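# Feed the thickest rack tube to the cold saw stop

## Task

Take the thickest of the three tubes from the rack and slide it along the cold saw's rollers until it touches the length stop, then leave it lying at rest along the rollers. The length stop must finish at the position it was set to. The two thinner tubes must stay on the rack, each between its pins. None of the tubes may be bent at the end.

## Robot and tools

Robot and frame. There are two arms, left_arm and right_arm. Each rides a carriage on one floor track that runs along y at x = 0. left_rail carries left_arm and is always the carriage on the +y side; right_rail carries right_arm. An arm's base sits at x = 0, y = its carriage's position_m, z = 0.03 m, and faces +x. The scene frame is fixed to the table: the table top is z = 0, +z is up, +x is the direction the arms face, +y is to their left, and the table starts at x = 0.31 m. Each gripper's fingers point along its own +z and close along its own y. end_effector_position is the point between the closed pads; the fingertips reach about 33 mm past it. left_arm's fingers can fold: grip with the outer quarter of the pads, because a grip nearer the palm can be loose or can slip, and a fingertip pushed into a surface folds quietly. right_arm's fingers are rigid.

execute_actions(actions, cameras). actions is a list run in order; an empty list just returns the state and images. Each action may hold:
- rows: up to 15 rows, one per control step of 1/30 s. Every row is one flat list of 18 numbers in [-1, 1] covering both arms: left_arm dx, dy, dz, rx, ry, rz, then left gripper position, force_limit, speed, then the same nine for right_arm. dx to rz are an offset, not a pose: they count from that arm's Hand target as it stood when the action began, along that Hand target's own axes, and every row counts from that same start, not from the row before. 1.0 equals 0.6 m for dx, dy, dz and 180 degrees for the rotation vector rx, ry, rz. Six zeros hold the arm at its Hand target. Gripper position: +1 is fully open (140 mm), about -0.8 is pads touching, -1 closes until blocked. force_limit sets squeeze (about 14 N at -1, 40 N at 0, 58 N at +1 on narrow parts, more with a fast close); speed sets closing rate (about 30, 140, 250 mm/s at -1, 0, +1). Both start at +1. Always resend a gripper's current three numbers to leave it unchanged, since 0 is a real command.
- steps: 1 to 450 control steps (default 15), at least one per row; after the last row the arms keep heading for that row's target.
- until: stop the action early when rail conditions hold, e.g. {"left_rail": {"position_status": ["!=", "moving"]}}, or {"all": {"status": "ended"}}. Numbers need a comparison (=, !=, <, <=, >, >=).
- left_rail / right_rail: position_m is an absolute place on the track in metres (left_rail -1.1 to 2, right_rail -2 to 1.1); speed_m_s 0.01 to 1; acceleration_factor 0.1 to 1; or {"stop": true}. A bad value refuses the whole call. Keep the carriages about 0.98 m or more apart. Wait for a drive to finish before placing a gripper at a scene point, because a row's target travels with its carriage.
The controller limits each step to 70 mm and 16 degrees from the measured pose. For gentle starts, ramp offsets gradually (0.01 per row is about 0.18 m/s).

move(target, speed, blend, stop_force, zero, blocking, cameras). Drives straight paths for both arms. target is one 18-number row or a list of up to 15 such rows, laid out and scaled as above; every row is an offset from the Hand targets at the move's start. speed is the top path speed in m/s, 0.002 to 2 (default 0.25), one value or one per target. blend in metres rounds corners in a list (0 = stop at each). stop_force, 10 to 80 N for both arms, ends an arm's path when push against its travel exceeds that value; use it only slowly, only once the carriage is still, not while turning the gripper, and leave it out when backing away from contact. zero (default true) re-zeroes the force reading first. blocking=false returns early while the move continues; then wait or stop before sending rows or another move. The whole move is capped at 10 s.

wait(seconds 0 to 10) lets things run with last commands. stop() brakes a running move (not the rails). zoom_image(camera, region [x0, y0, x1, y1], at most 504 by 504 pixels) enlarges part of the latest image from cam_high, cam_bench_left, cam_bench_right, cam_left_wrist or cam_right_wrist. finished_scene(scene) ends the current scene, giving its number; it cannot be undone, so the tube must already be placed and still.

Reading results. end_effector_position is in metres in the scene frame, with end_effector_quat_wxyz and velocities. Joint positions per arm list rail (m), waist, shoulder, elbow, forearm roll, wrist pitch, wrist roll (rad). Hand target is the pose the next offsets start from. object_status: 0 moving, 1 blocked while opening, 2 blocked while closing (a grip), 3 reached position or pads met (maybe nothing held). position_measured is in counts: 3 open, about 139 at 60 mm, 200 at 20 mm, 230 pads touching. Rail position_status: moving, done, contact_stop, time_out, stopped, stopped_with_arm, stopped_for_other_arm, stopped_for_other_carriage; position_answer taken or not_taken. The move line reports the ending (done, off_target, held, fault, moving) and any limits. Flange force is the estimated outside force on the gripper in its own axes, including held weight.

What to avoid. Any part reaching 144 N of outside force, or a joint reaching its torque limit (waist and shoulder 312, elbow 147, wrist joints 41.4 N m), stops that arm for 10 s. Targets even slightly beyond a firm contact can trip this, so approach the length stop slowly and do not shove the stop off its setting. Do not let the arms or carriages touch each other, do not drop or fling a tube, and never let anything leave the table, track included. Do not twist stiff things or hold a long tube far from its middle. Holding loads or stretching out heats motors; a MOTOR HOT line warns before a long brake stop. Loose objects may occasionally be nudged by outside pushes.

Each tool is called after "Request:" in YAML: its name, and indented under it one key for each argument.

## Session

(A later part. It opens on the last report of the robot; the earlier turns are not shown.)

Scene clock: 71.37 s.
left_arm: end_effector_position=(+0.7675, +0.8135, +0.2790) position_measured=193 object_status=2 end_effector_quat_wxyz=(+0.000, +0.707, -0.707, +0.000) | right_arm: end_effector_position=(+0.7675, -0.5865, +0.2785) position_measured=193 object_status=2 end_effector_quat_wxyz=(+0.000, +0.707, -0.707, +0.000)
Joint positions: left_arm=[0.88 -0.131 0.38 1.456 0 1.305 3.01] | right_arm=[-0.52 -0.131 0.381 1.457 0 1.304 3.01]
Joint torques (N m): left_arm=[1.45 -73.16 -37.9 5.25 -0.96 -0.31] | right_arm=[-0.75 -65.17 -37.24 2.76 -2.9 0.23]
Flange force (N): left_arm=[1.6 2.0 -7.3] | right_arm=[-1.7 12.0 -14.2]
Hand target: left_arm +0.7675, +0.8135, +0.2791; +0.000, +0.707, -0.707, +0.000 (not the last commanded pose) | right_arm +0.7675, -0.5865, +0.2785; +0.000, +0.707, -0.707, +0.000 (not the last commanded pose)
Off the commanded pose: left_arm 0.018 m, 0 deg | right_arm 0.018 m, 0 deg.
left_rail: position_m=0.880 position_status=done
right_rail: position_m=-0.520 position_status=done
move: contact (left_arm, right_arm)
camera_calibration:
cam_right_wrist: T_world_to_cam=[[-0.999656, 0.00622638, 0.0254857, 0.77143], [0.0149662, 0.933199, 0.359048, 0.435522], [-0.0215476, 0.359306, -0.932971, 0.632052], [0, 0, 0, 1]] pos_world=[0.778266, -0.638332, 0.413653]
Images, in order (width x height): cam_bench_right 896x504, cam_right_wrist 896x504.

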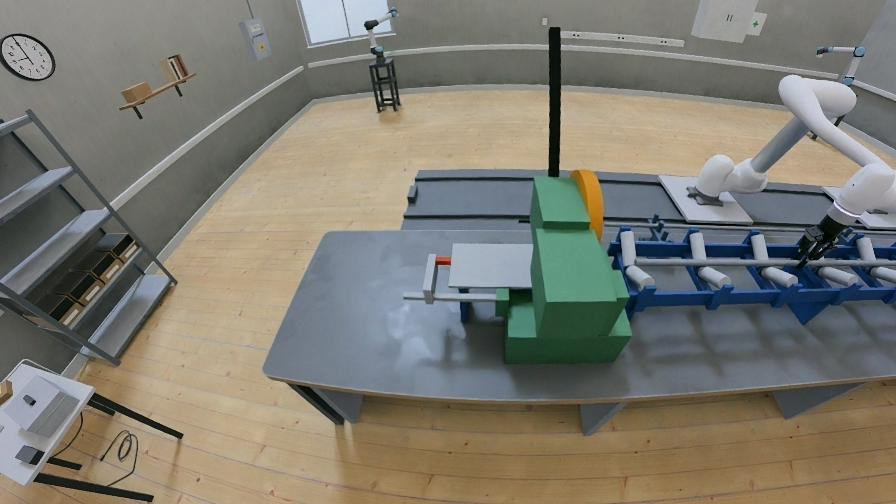

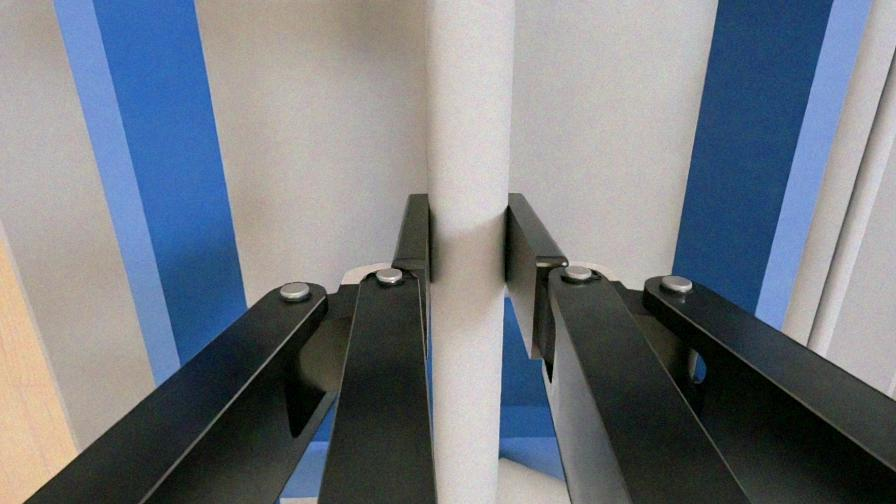

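Similar small lateral push; shift ~1 mm to -x and open.

Request:
move:
  target: [0,0.0015,-0.002,0,0,0,-1,-0.5,-1,0,0.002,-0.002,0,0,0,-1,-0.5,-1]
  cameras: []
  speed: 0.02

Request:
move:
  target: [0,0,0,0,0,0,-0.3,-1,-0.5,0,0,0,0,0,0,-0.3,-1,-0.5]
  cameras: ["cam_left_wrist","cam_right_wrist"]

Request:
move:
  target: [0,0,-0.13,0,0,0,-0.22,-1,0,0,0,-0.25,0,0,0,-0.22,-1,0]
  cameras: []

Request:
execute_actions:
  actions:
    - {"left_rail":{"position_m":1.527},"steps":300,"until":{"left_rail":{"position_status":["!=","moving"]}}}
  cameras: ["cam_left_wrist","cam_bench_left","cam_bench_right"]

Request:
zoom_image:
  camera: "cam_bench_right"
  region: [580, 190, 800, 330]

Scene clock: 79.27 s.
left_arm: end_effector_position=(+0.7666, +0.8135, +0.2802) position_measured=193 object_status=2 end_effector_quat_wxyz=(+0.000, +0.707, -0.707, +0.000) | right_arm: end_effector_position=(+0.7663, -0.5865, +0.2797) position_measured=193 object_status=2 end_effector_quat_wxyz=(+0.000, +0.707, -0.707, +0.000)
Joint positions: left_arm=[0.88 -0.131 0.378 1.456 0 1.307 3.01] | right_arm=[-0.52 -0.131 0.378 1.458 0 1.305 3.01]
Joint torques (N m): left_arm=[1.76 -86.38 -45.35 5.11 0.17 -0.28] | right_arm=[-1.08 -78.97 -42.85 2.54 -0.36 0.23]
Flange force (N): left_arm=[2.3 0.1 8.3] | right_arm=[-1.6 4.1 3.1]
Hand target: left_arm +0.7666, +0.8135, +0.2803; +0.000, +0.707, -0.707, +0.000 | right_arm +0.7663, -0.5865, +0.2797; +0.000, +0.707, -0.707, +0.000
Off the commanded pose: left_arm 0.000 m, 0 deg | right_arm 0.000 m, 0 deg.
left_rail: position_m=0.880 position_status=done
right_rail: position_m=-0.520 position_status=done
move: done
No camera images: "cameras" was empty.

Scene clock: 79.77 s.
left_arm: end_effector_position=(+0.7666, +0.8135, +0.2803) position_measured=167 object_status=0 end_effector_quat_wxyz=(+0.000, +0.707, -0.707, +0.000) | right_arm: end_effector_position=(+0.7663, -0.5866, +0.2797) position_measured=167 object_status=0 end_effector_quat_wxyz=(+0.000, +0.707, -0.707, +0.000)
Joint positions: left_arm=[0.88 -0.131 0.378 1.456 0 1.307 3.01] | right_arm=[-0.52 -0.132 0.378 1.458 0 1.305 3.01]
Joint torques (N m): left_arm=[-1.68 -80.81 -41.3 3.73 -0.04 -0.25] | right_arm=[2.39 -73.12 -38.52 3.98 -0.13 0.22]
Flange force (N): left_arm=[-1.5 -2.0 1.2] | right_arm=[3.2 4.6 -4.5]
Hand target: left_arm +0.7666, +0.8135, +0.2803; +0.000, +0.707, -0.707, +0.000 | right_arm +0.7663, -0.5865, +0.2797; +0.000, +0.707, -0.707, +0.000
Off the commanded pose: left_arm 0.000 m, 0 deg | right_arm 0.000 m, 0 deg.
left_rail: position_m=0.880 position_status=done
right_rail: position_m=-0.520 position_status=done
move: done
camera_calibration:
cam_left_wrist: T_world_to_cam=[[-0.999429, 0.0332355, -0.00615526, 0.750397], [0.0293936, 0.944497, 0.327204, -0.879165], [0.0166884, 0.326836, -0.944934, 0.12773], [0, 0, 0, 1]] pos_world=[0.773679, 0.763681, 0.412981]
cam_right_wrist: T_world_to_cam=[[-0.999657, 0.00635332, 0.0254267, 0.770204], [0.0150635, 0.933198, 0.359047, 0.435092], [-0.021447, 0.359307, -0.932973, 0.633197], [0, 0, 0, 1]] pos_world=[0.776966, -0.638432, 0.414953]
Images, in order (width x height): cam_left_wrist 896x504, cam_right_wrist 896x504.

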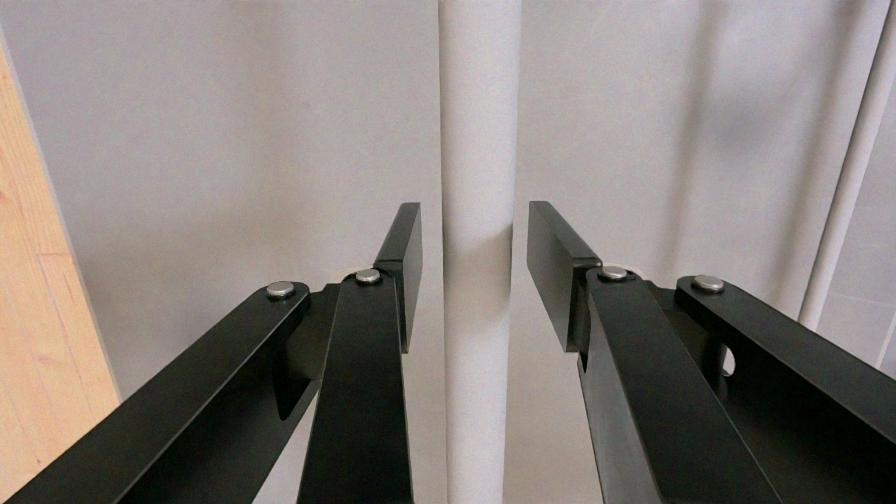

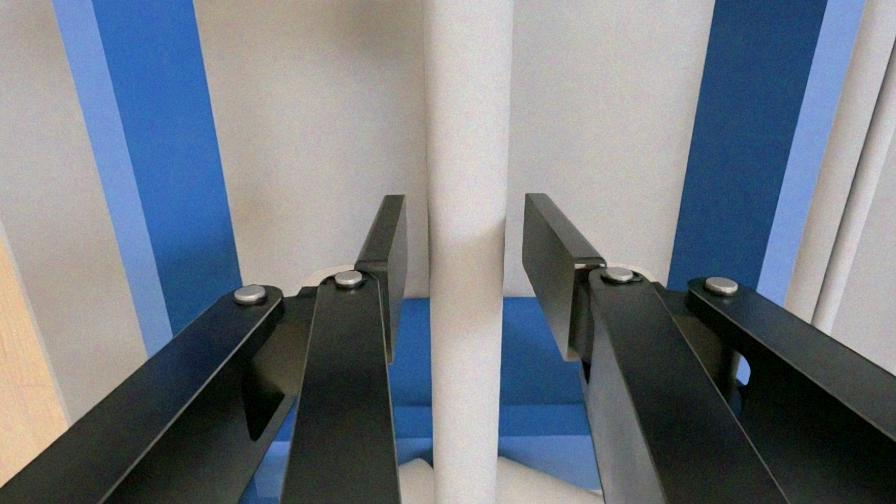

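Scene clock: 80.73 s.
left_arm: end_effector_position=(+0.7666, +0.8135, +0.3583) position_measured=157 object_status=3 end_effector_quat_wxyz=(+0.000, +0.707, -0.707, +0.000) | right_arm: end_effector_position=(+0.7663, -0.5865, +0.4297) position_measured=157 object_status=3 end_effector_quat_wxyz=(+0.000, +0.707, -0.707, +0.000)
Joint positions: left_arm=[0.88 -0.131 0.353 1.349 0 1.439 3.01] | right_arm=[-0.52 -0.132 0.344 1.233 0 1.564 3.01]
Joint torques (N m): left_arm=[-1.7 -79.38 -42.45 3.8 -0.04 -0.28] | right_arm=[2.06 -71.47 -40.01 4.09 -0.11 0.26]
Flange force (N): left_arm=[-2.2 -1.6 1.1] | right_arm=[2.8 4.8 -3.1]
Hand target: left_arm +0.7666, +0.8135, +0.3583; +0.000, +0.707, -0.707, +0.000 | right_arm +0.7663, -0.5865, +0.4297; +0.000, +0.707, -0.707, +0.000
Off the commanded pose: left_arm 0.000 m, 0 deg | right_arm 0.000 m, 0 deg.
left_rail: position_m=0.880 position_status=done
right_rail: position_m=-0.520 position_status=done
move: done
No camera images: "cameras" was empty.

Scene clock: 82.47 s.
left_arm: end_effector_position=(+0.7666, +1.4602, +0.3583) position_measured=157 object_status=3 end_effector_quat_wxyz=(+0.000, +0.707, -0.707, +0.000) | right_arm: end_effector_position=(+0.7663, -0.5865, +0.4297) position_measured=157 object_status=3 end_effector_quat_wxyz=(+0.000, +0.707, -0.707, +0.000)
Joint positions: left_arm=[1.527 -0.132 0.353 1.349 0 1.439 3.01] | right_arm=[-0.52 -0.131 0.344 1.233 0 1.564 3.01]
Joint torques (N m): left_arm=[-1.53 -79.2 -42.63 3.75 -0.01 -0.26] | right_arm=[2.64 -71.62 -40.07 4.06 -0.17 0.31]
Flange force (N): left_arm=[-2.2 -0.5 0.9] | right_arm=[3.4 4.3 -2.7]
Hand target: left_arm +0.7666, +1.4603, +0.3583; +0.000, +0.707, -0.707, +0.000 | right_arm +0.7663, -0.5865, +0.4297; +0.000, +0.707, -0.707, +0.000
Tool commands: left_gripper/position=-0.22 left_gripper/force_limit=-1.0 left_gripper/speed=+0.0 right_gripper/position=-0.22 right_gripper/force_limit=-1.0 right_gripper/speed=+0.0
Off the commanded pose: left_arm 0.000 m, 0 deg | right_arm 0.000 m, 0 deg.
left_rail: position_m=1.527 position_status=done
right_rail: position_m=-0.520 position_status=done
camera_calibration:
cam_left_wrist: T_world_to_cam=[[-0.999426, 0.0333295, -0.0061212, 0.729129], [0.0294935, 0.944493, 0.327204, -1.51562], [0.016687, 0.326836, -0.944934, -0.010054], [0, 0, 0, 1]] pos_world=[0.773579, 1.41048, 0.490881]
Images, in order (width x height): cam_bench_left 896x504, cam_bench_right 896x504, cam_left_wrist 896x504.

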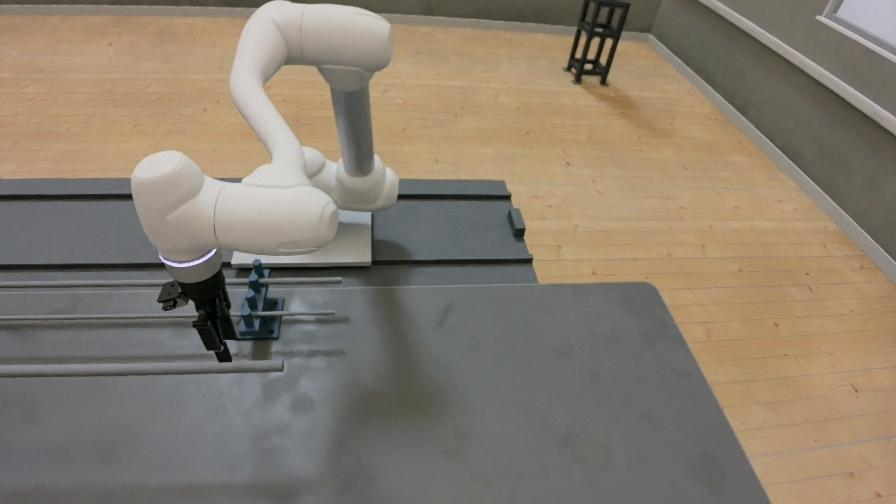

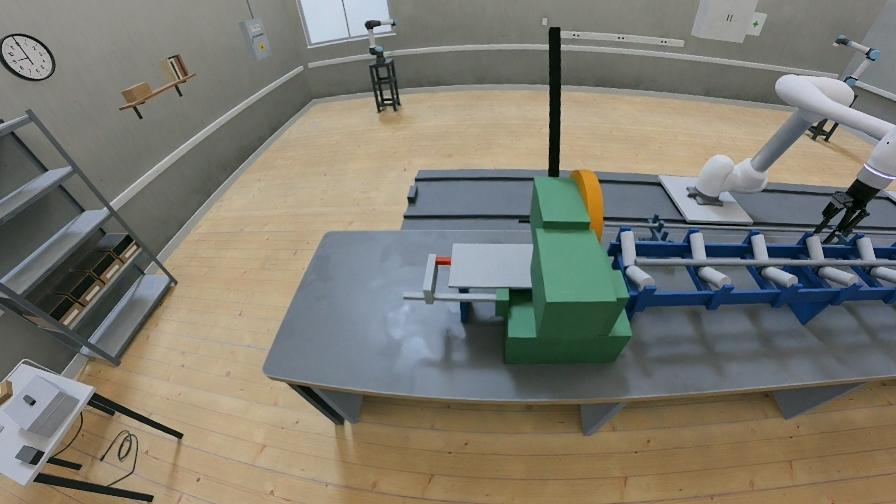

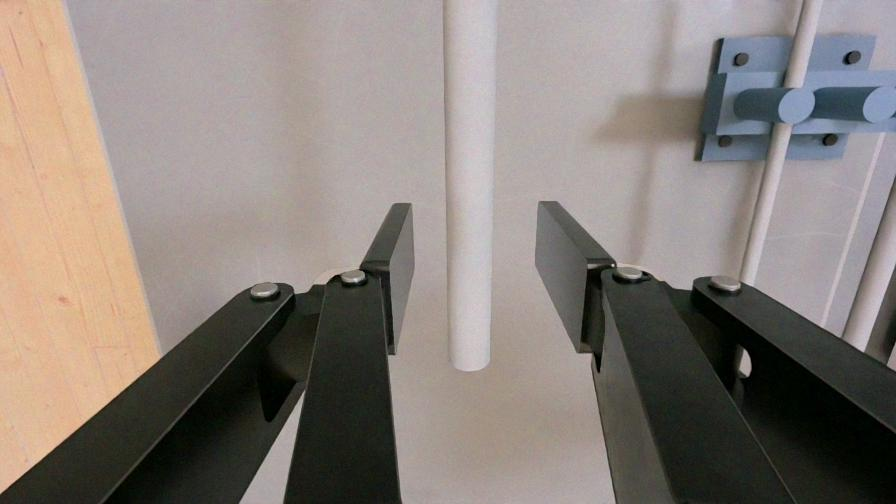

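Scaled by 2.291 from the camera's 896x504 image, which has a finer 1280x720 frame.

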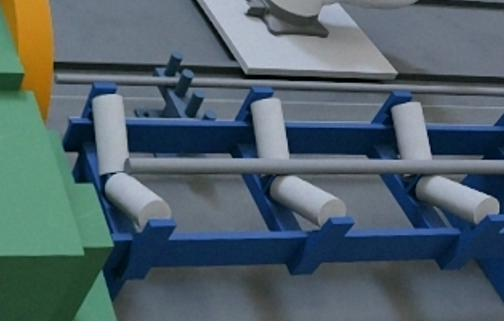

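Request:
move:
  target: [0,0,0.128,0,0,0,-0.22,-1,0,0,0,0,0,0,0,-0.22,-1,0]
  cameras: []

Request:
move:
  target: [0,0,0,0,0,0,-1,-0.7,-1,0,0,0,0,0,0,-0.22,-1,0]
  cameras: []

Request:
execute_actions:
  actions:
    - {"left_rail":{"position_m":0.927,"speed_m_s":0.17,"acceleration_factor":0.4},"steps":300,"until":{"left_rail":{"position_status":["!=","moving"]}}}
  cameras: ["cam_bench_right","cam_left_wrist"]

Request:
zoom_image:
  camera: "cam_bench_right"
  region: [400, 220, 560, 320]

Scene clock: 93.30 s.
left_arm: end_effector_position=(+0.7667, +1.4605, +0.2815) position_measured=157 object_status=3 end_effector_quat_wxyz=(+0.000, +0.707, -0.707, +0.000) | right_arm: end_effector_position=(+0.7663, -0.5865, +0.4297) position_measured=157 object_status=3 end_effector_quat_wxyz=(+0.000, +0.707, -0.707, +0.000)
Joint positions: left_arm=[1.527 -0.131 0.378 1.455 0 1.309 3.01] | right_arm=[-0.52 -0.131 0.344 1.233 0 1.564 3.01]
Joint torques (N m): left_arm=[-1.72 -80.45 -41.32 3.71 -0.02 -0.28] | right_arm=[2.25 -71.55 -40.1 4.11 -0.18 0.29]
Flange force (N): left_arm=[-2.6 -0.8 0.7] | right_arm=[3.2 5.1 -3.3]
Hand target: left_arm +0.7666, +1.4605, +0.2815; +0.000, +0.707, -0.707, +0.000 | right_arm +0.7663, -0.5865, +0.4297; +0.000, +0.707, -0.707, +0.000
Off the commanded pose: left_arm 0.000 m, 0 deg | right_arm 0.000 m, 0 deg.
left_rail: position_m=1.527 position_status=done
right_rail: position_m=-0.520 position_status=done
move: done
No camera images: "cameras" was empty.

Scene clock: 94.27 s.
left_arm: end_effector_position=(+0.7666, +1.4605, +0.2814) position_measured=193 object_status=0 end_effector_quat_wxyz=(+0.000, +0.707, -0.707, +0.000) | right_arm: end_effector_position=(+0.7663, -0.5865, +0.4297) position_measured=157 object_status=3 end_effector_quat_wxyz=(+0.000, +0.707, -0.707, +0.000)
Joint positions: left_arm=[1.527 -0.131 0.378 1.455 0 1.309 3.01] | right_arm=[-0.52 -0.131 0.344 1.233 0 1.564 3.01]
Joint torques (N m): left_arm=[-2.11 -80.21 -41.62 3.69 -0.14 -0.39] | right_arm=[2.42 -71.36 -40.03 4.16 -0.15 0.26]
Flange force (N): left_arm=[-3.3 0.4 0.7] | right_arm=[3.1 4.9 -3.0]
Hand target: left_arm +0.7666, +1.4605, +0.2815; +0.000, +0.707, -0.707, +0.000 | right_arm +0.7663, -0.5865, +0.4297; +0.000, +0.707, -0.707, +0.000
Off the commanded pose: left_arm 0.000 m, 0 deg | right_arm 0.000 m, 0 deg.
left_rail: position_m=1.527 position_status=done
right_rail: position_m=-0.520 position_status=done
move: done
No camera images: "cameras" was empty.

Scene clock: 98.40 s.
left_arm: end_effector_position=(+0.7666, +0.8604, +0.2815) position_measured=193 object_status=2 end_effector_quat_wxyz=(+0.000, +0.707, -0.707, +0.000) | right_arm: end_effector_position=(+0.7663, -0.5865, +0.4297) position_measured=157 object_status=3 end_effector_quat_wxyz=(+0.000, +0.707, -0.707, +0.000)
Joint positions: left_arm=[0.927 -0.131 0.378 1.455 0 1.309 3.01] | right_arm=[-0.52 -0.131 0.344 1.233 0 1.564 3.01]
Joint torques (N m): left_arm=[-1.92 -68.35 -34.51 3.73 -0.94 -0.32] | right_arm=[2.18 -71.31 -39.95 4.09 -0.17 0.31]
Flange force (N): left_arm=[-3.1 2.3 -14.9] | right_arm=[2.5 5.0 -3.3]
Hand target: left_arm +0.7666, +0.8605, +0.2815; +0.000, +0.707, -0.707, +0.000 | right_arm +0.7663, -0.5865, +0.4297; +0.000, +0.707, -0.707, +0.000
Tool commands: left_gripper/position=-1.0 left_gripper/force_limit=-0.7 left_gripper/speed=-1.0 right_gripper/position=-0.22 right_gripper/force_limit=-1.0 right_gripper/speed=+0.0
Off the commanded pose: left_arm 0.000 m, 0 deg | right_arm 0.000 m, 0 deg.
left_rail: position_m=0.927 speed_m_s=0.17 position_status=done
right_rail: position_m=-0.520 position_status=done
camera_calibration:
cam_left_wrist: T_world_to_cam=[[-0.999429, 0.033234, -0.00615923, 0.748846], [0.0293924, 0.944527, 0.327115, -0.923936], [0.0166889, 0.326747, -0.944964, 0.113587], [0, 0, 0, 1]] pos_world=[0.773679, 0.810681, 0.414181]
Images, in order (width x height): cam_bench_right 896x504, cam_left_wrist 896x504.

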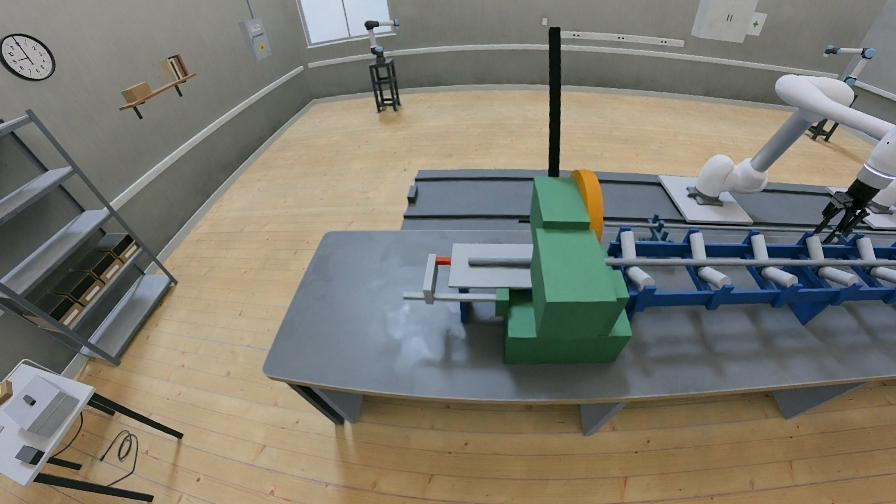

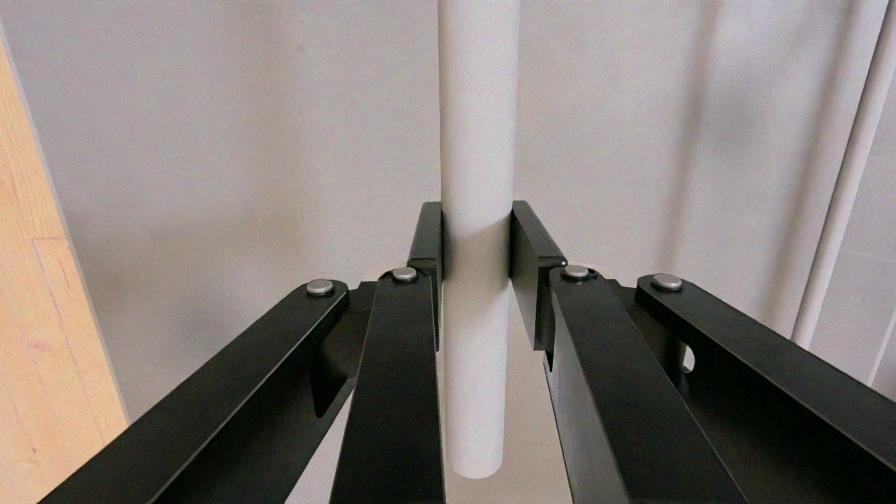

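Scaled by 3.150 from the camera's 896x504 image, which has a finer 1280x720 frame.

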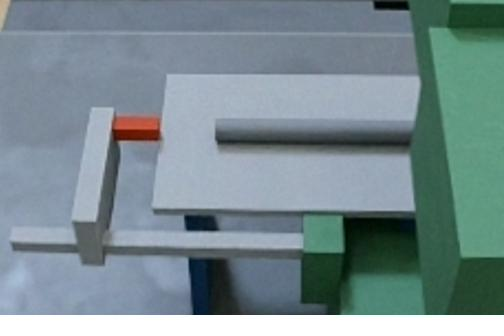

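Request:
move:
  target: [0.05,0,-0.0025,0,0,0,-1,-0.7,-1,0,0,0,0,0,0,-0.22,-1,0]
  speed: 0.06
  cameras: []

Request:
move:
  target: [0.12,0,0,0,0,0,-1,-0.7,-1,0,0,0,0,0,0,-0.22,-1,0]
  speed: 0.015
  stop_force: 12
  cameras: ["cam_bench_right"]

Request:
zoom_image:
  camera: "cam_bench_right"
  region: [400, 220, 560, 320]

Scene clock: 104.10 s.
left_arm: end_effector_position=(+0.7666, +0.8304, +0.2829) position_measured=193 object_status=2 end_effector_quat_wxyz=(+0.000, +0.707, -0.707, +0.000) | right_arm: end_effector_position=(+0.7663, -0.5865, +0.4297) position_measured=157 object_status=3 end_effector_quat_wxyz=(+0.000, +0.707, -0.707, +0.000)
Joint positions: left_arm=[0.927 -0.17 0.382 1.446 0 1.313 2.972] | right_arm=[-0.52 -0.131 0.344 1.233 0 1.564 3.01]
Joint torques (N m): left_arm=[-1.13 -78.84 -41.6 3.95 -1.03 -0.33] | right_arm=[2.1 -71.67 -40.07 4.1 -0.16 0.29]
Flange force (N): left_arm=[-2.7 2.0 -1.4] | right_arm=[2.5 4.7 -3.2]
Hand target: left_arm +0.7666, +0.8304, +0.2830; +0.000, +0.707, -0.707, +0.000 | right_arm +0.7663, -0.5865, +0.4297; +0.000, +0.707, -0.707, +0.000
Off the commanded pose: left_arm 0.000 m, 0 deg | right_arm 0.000 m, 0 deg.
left_rail: position_m=0.927 speed_m_s=0.17 position_status=done
right_rail: position_m=-0.520 position_status=done
move: done
No camera images: "cameras" was empty.

Scene clock: 106.83 s.
left_arm: end_effector_position=(+0.7666, +0.7981, +0.2829) position_measured=193 object_status=2 end_effector_quat_wxyz=(+0.000, +0.707, -0.707, +0.000) | right_arm: end_effector_position=(+0.7663, -0.5865, +0.4297) position_measured=157 object_status=3 end_effector_quat_wxyz=(+0.000, +0.707, -0.707, +0.000)
Joint positions: left_arm=[0.927 -0.211 0.39 1.435 0.001 1.317 2.93] | right_arm=[-0.52 -0.131 0.344 1.233 0 1.564 3.01]
Joint torques (N m): left_arm=[-11.41 -78.42 -43.66 -0.32 -2.45 -0.41] | right_arm=[2.28 -71.58 -39.97 4.13 -0.16 0.28]
Flange force (N): left_arm=[-16.0 5.2 -1.9] | right_arm=[3.0 4.4 -3.4]
Hand target: left_arm +0.7666, +0.7981, +0.2830; +0.000, +0.707, -0.707, +0.000 (not the last commanded pose) | right_arm +0.7663, -0.5865, +0.4297; +0.000, +0.707, -0.707, +0.000
Off the commanded pose: left_arm 0.040 m, 0 deg | right_arm 0.000 m, 0 deg.
left_rail: position_m=0.927 speed_m_s=0.17 position_status=done
right_rail: position_m=-0.520 position_status=done
move: contact (left_arm)
Images, in order (width x height): cam_bench_right 896x504.

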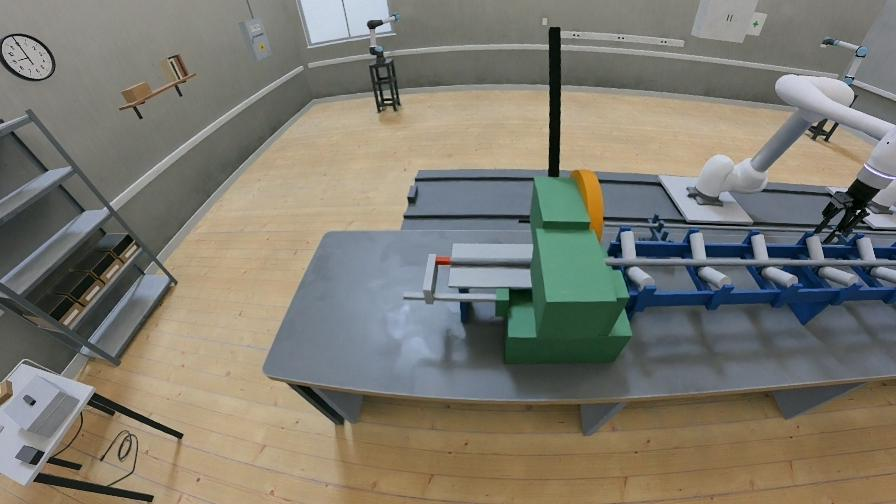

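Scaled by 3.150 from the camera's 896x504 image, which has a finer 1280x720 frame.

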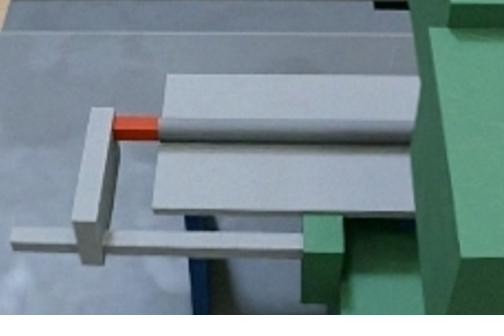

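Request:
move:
  target: [0,0,0.001,0,0,0,-0.3,-1,-1,0,0,0,0,0,0,-0.22,-1,0]
  cameras: []

Request:
move:
  target: [0,0,-0.2,0,0,0,-0.3,-1,-1,0,0,0,0,0,0,-0.22,-1,0]
  cameras: ["cam_bench_right","cam_high"]

Request:
zoom_image:
  camera: "cam_bench_right"
  region: [400, 220, 560, 320]

Request:
finished_scene:
  scene: 3

Scene clock: 111.97 s.
left_arm: end_effector_position=(+0.7666, +0.7981, +0.2824) position_measured=167 object_status=0 end_effector_quat_wxyz=(+0.000, +0.707, -0.707, +0.000) | right_arm: end_effector_position=(+0.7663, -0.5865, +0.4297) position_measured=157 object_status=3 end_effector_quat_wxyz=(+0.000, +0.707, -0.707, +0.000)
Joint positions: left_arm=[0.927 -0.211 0.39 1.436 0 1.316 2.93] | right_arm=[-0.52 -0.131 0.344 1.233 0 1.564 3.01]
Joint torques (N m): left_arm=[-2.11 -81.8 -41.47 3.7 -0.03 -0.27] | right_arm=[2.26 -71.35 -40.2 4.12 -0.18 0.24]
Flange force (N): left_arm=[-3.4 -1.4 0.9] | right_arm=[2.8 4.9 -2.7]
Hand target: left_arm +0.7666, +0.7981, +0.2824; +0.000, +0.707, -0.707, +0.000 | right_arm +0.7663, -0.5865, +0.4297; +0.000, +0.707, -0.707, +0.000
Off the commanded pose: left_arm 0.000 m, 0 deg | right_arm 0.000 m, 0 deg.
left_rail: position_m=0.927 speed_m_s=0.17 position_status=done
right_rail: position_m=-0.520 position_status=done
move: done
No camera images: "cameras" was empty.

Scene clock: 112.83 s.
left_arm: end_effector_position=(+0.7666, +0.7981, +0.4023) position_measured=167 object_status=3 end_effector_quat_wxyz=(+0.000, +0.707, -0.707, +0.000) | right_arm: end_effector_position=(+0.7663, -0.5865, +0.4297) position_measured=157 object_status=3 end_effector_quat_wxyz=(+0.000, +0.707, -0.707, +0.000)
Joint positions: left_arm=[0.927 -0.211 0.36 1.261 0.001 1.521 2.93] | right_arm=[-0.52 -0.131 0.344 1.233 0 1.564 3.01]
Joint torques (N m): left_arm=[-1.95 -80.07 -42.57 3.8 0 -0.21] | right_arm=[2.7 -71.52 -40.1 4.11 -0.19 0.29]
Flange force (N): left_arm=[-2.6 -1.7 0.7] | right_arm=[3.8 4.9 -3.1]
Hand target: left_arm +0.7666, +0.7980, +0.4024; +0.000, +0.707, -0.707, +0.000 | right_arm +0.7663, -0.5865, +0.4297; +0.000, +0.707, -0.707, +0.000
Off the commanded pose: left_arm 0.000 m, 0 deg | right_arm 0.000 m, 0 deg.
left_rail: position_m=0.927 speed_m_s=0.17 position_status=done
right_rail: position_m=-0.520 position_status=done
move: done
Images, in order (width x height): cam_high 896x504, cam_bench_right 896x504.

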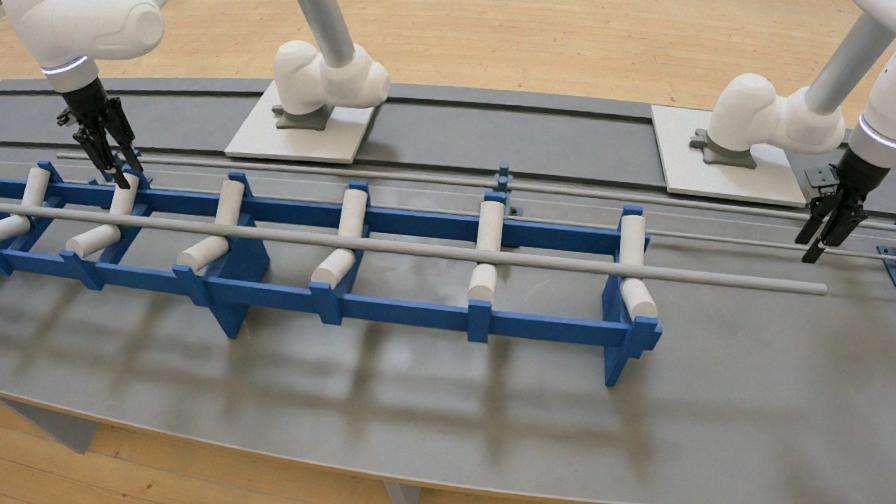

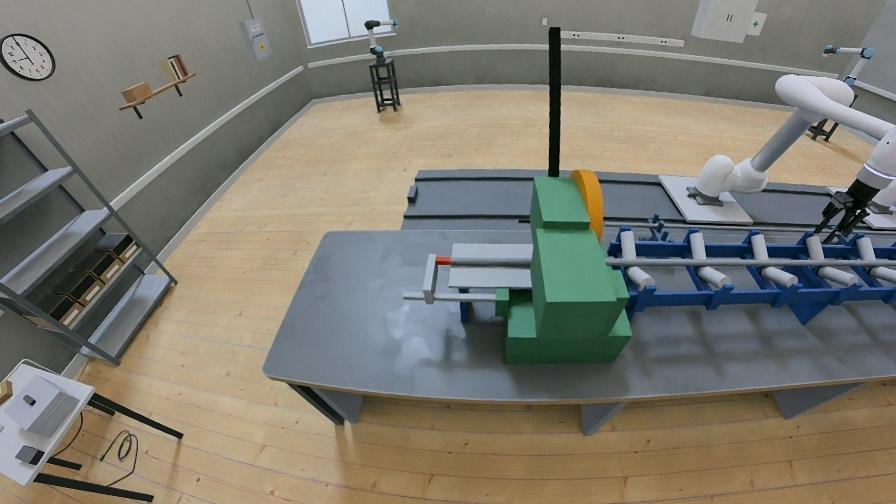

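Scaled by 3.150 from the camera's 896x504 image, which has a finer 1280x720 frame.

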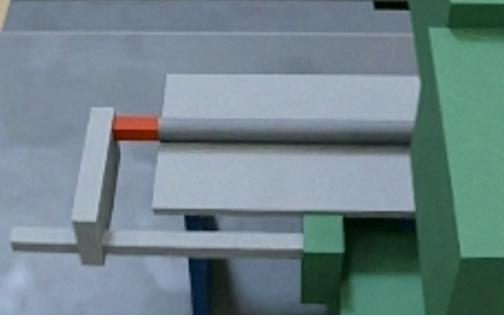

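The scene is finished: the task was done.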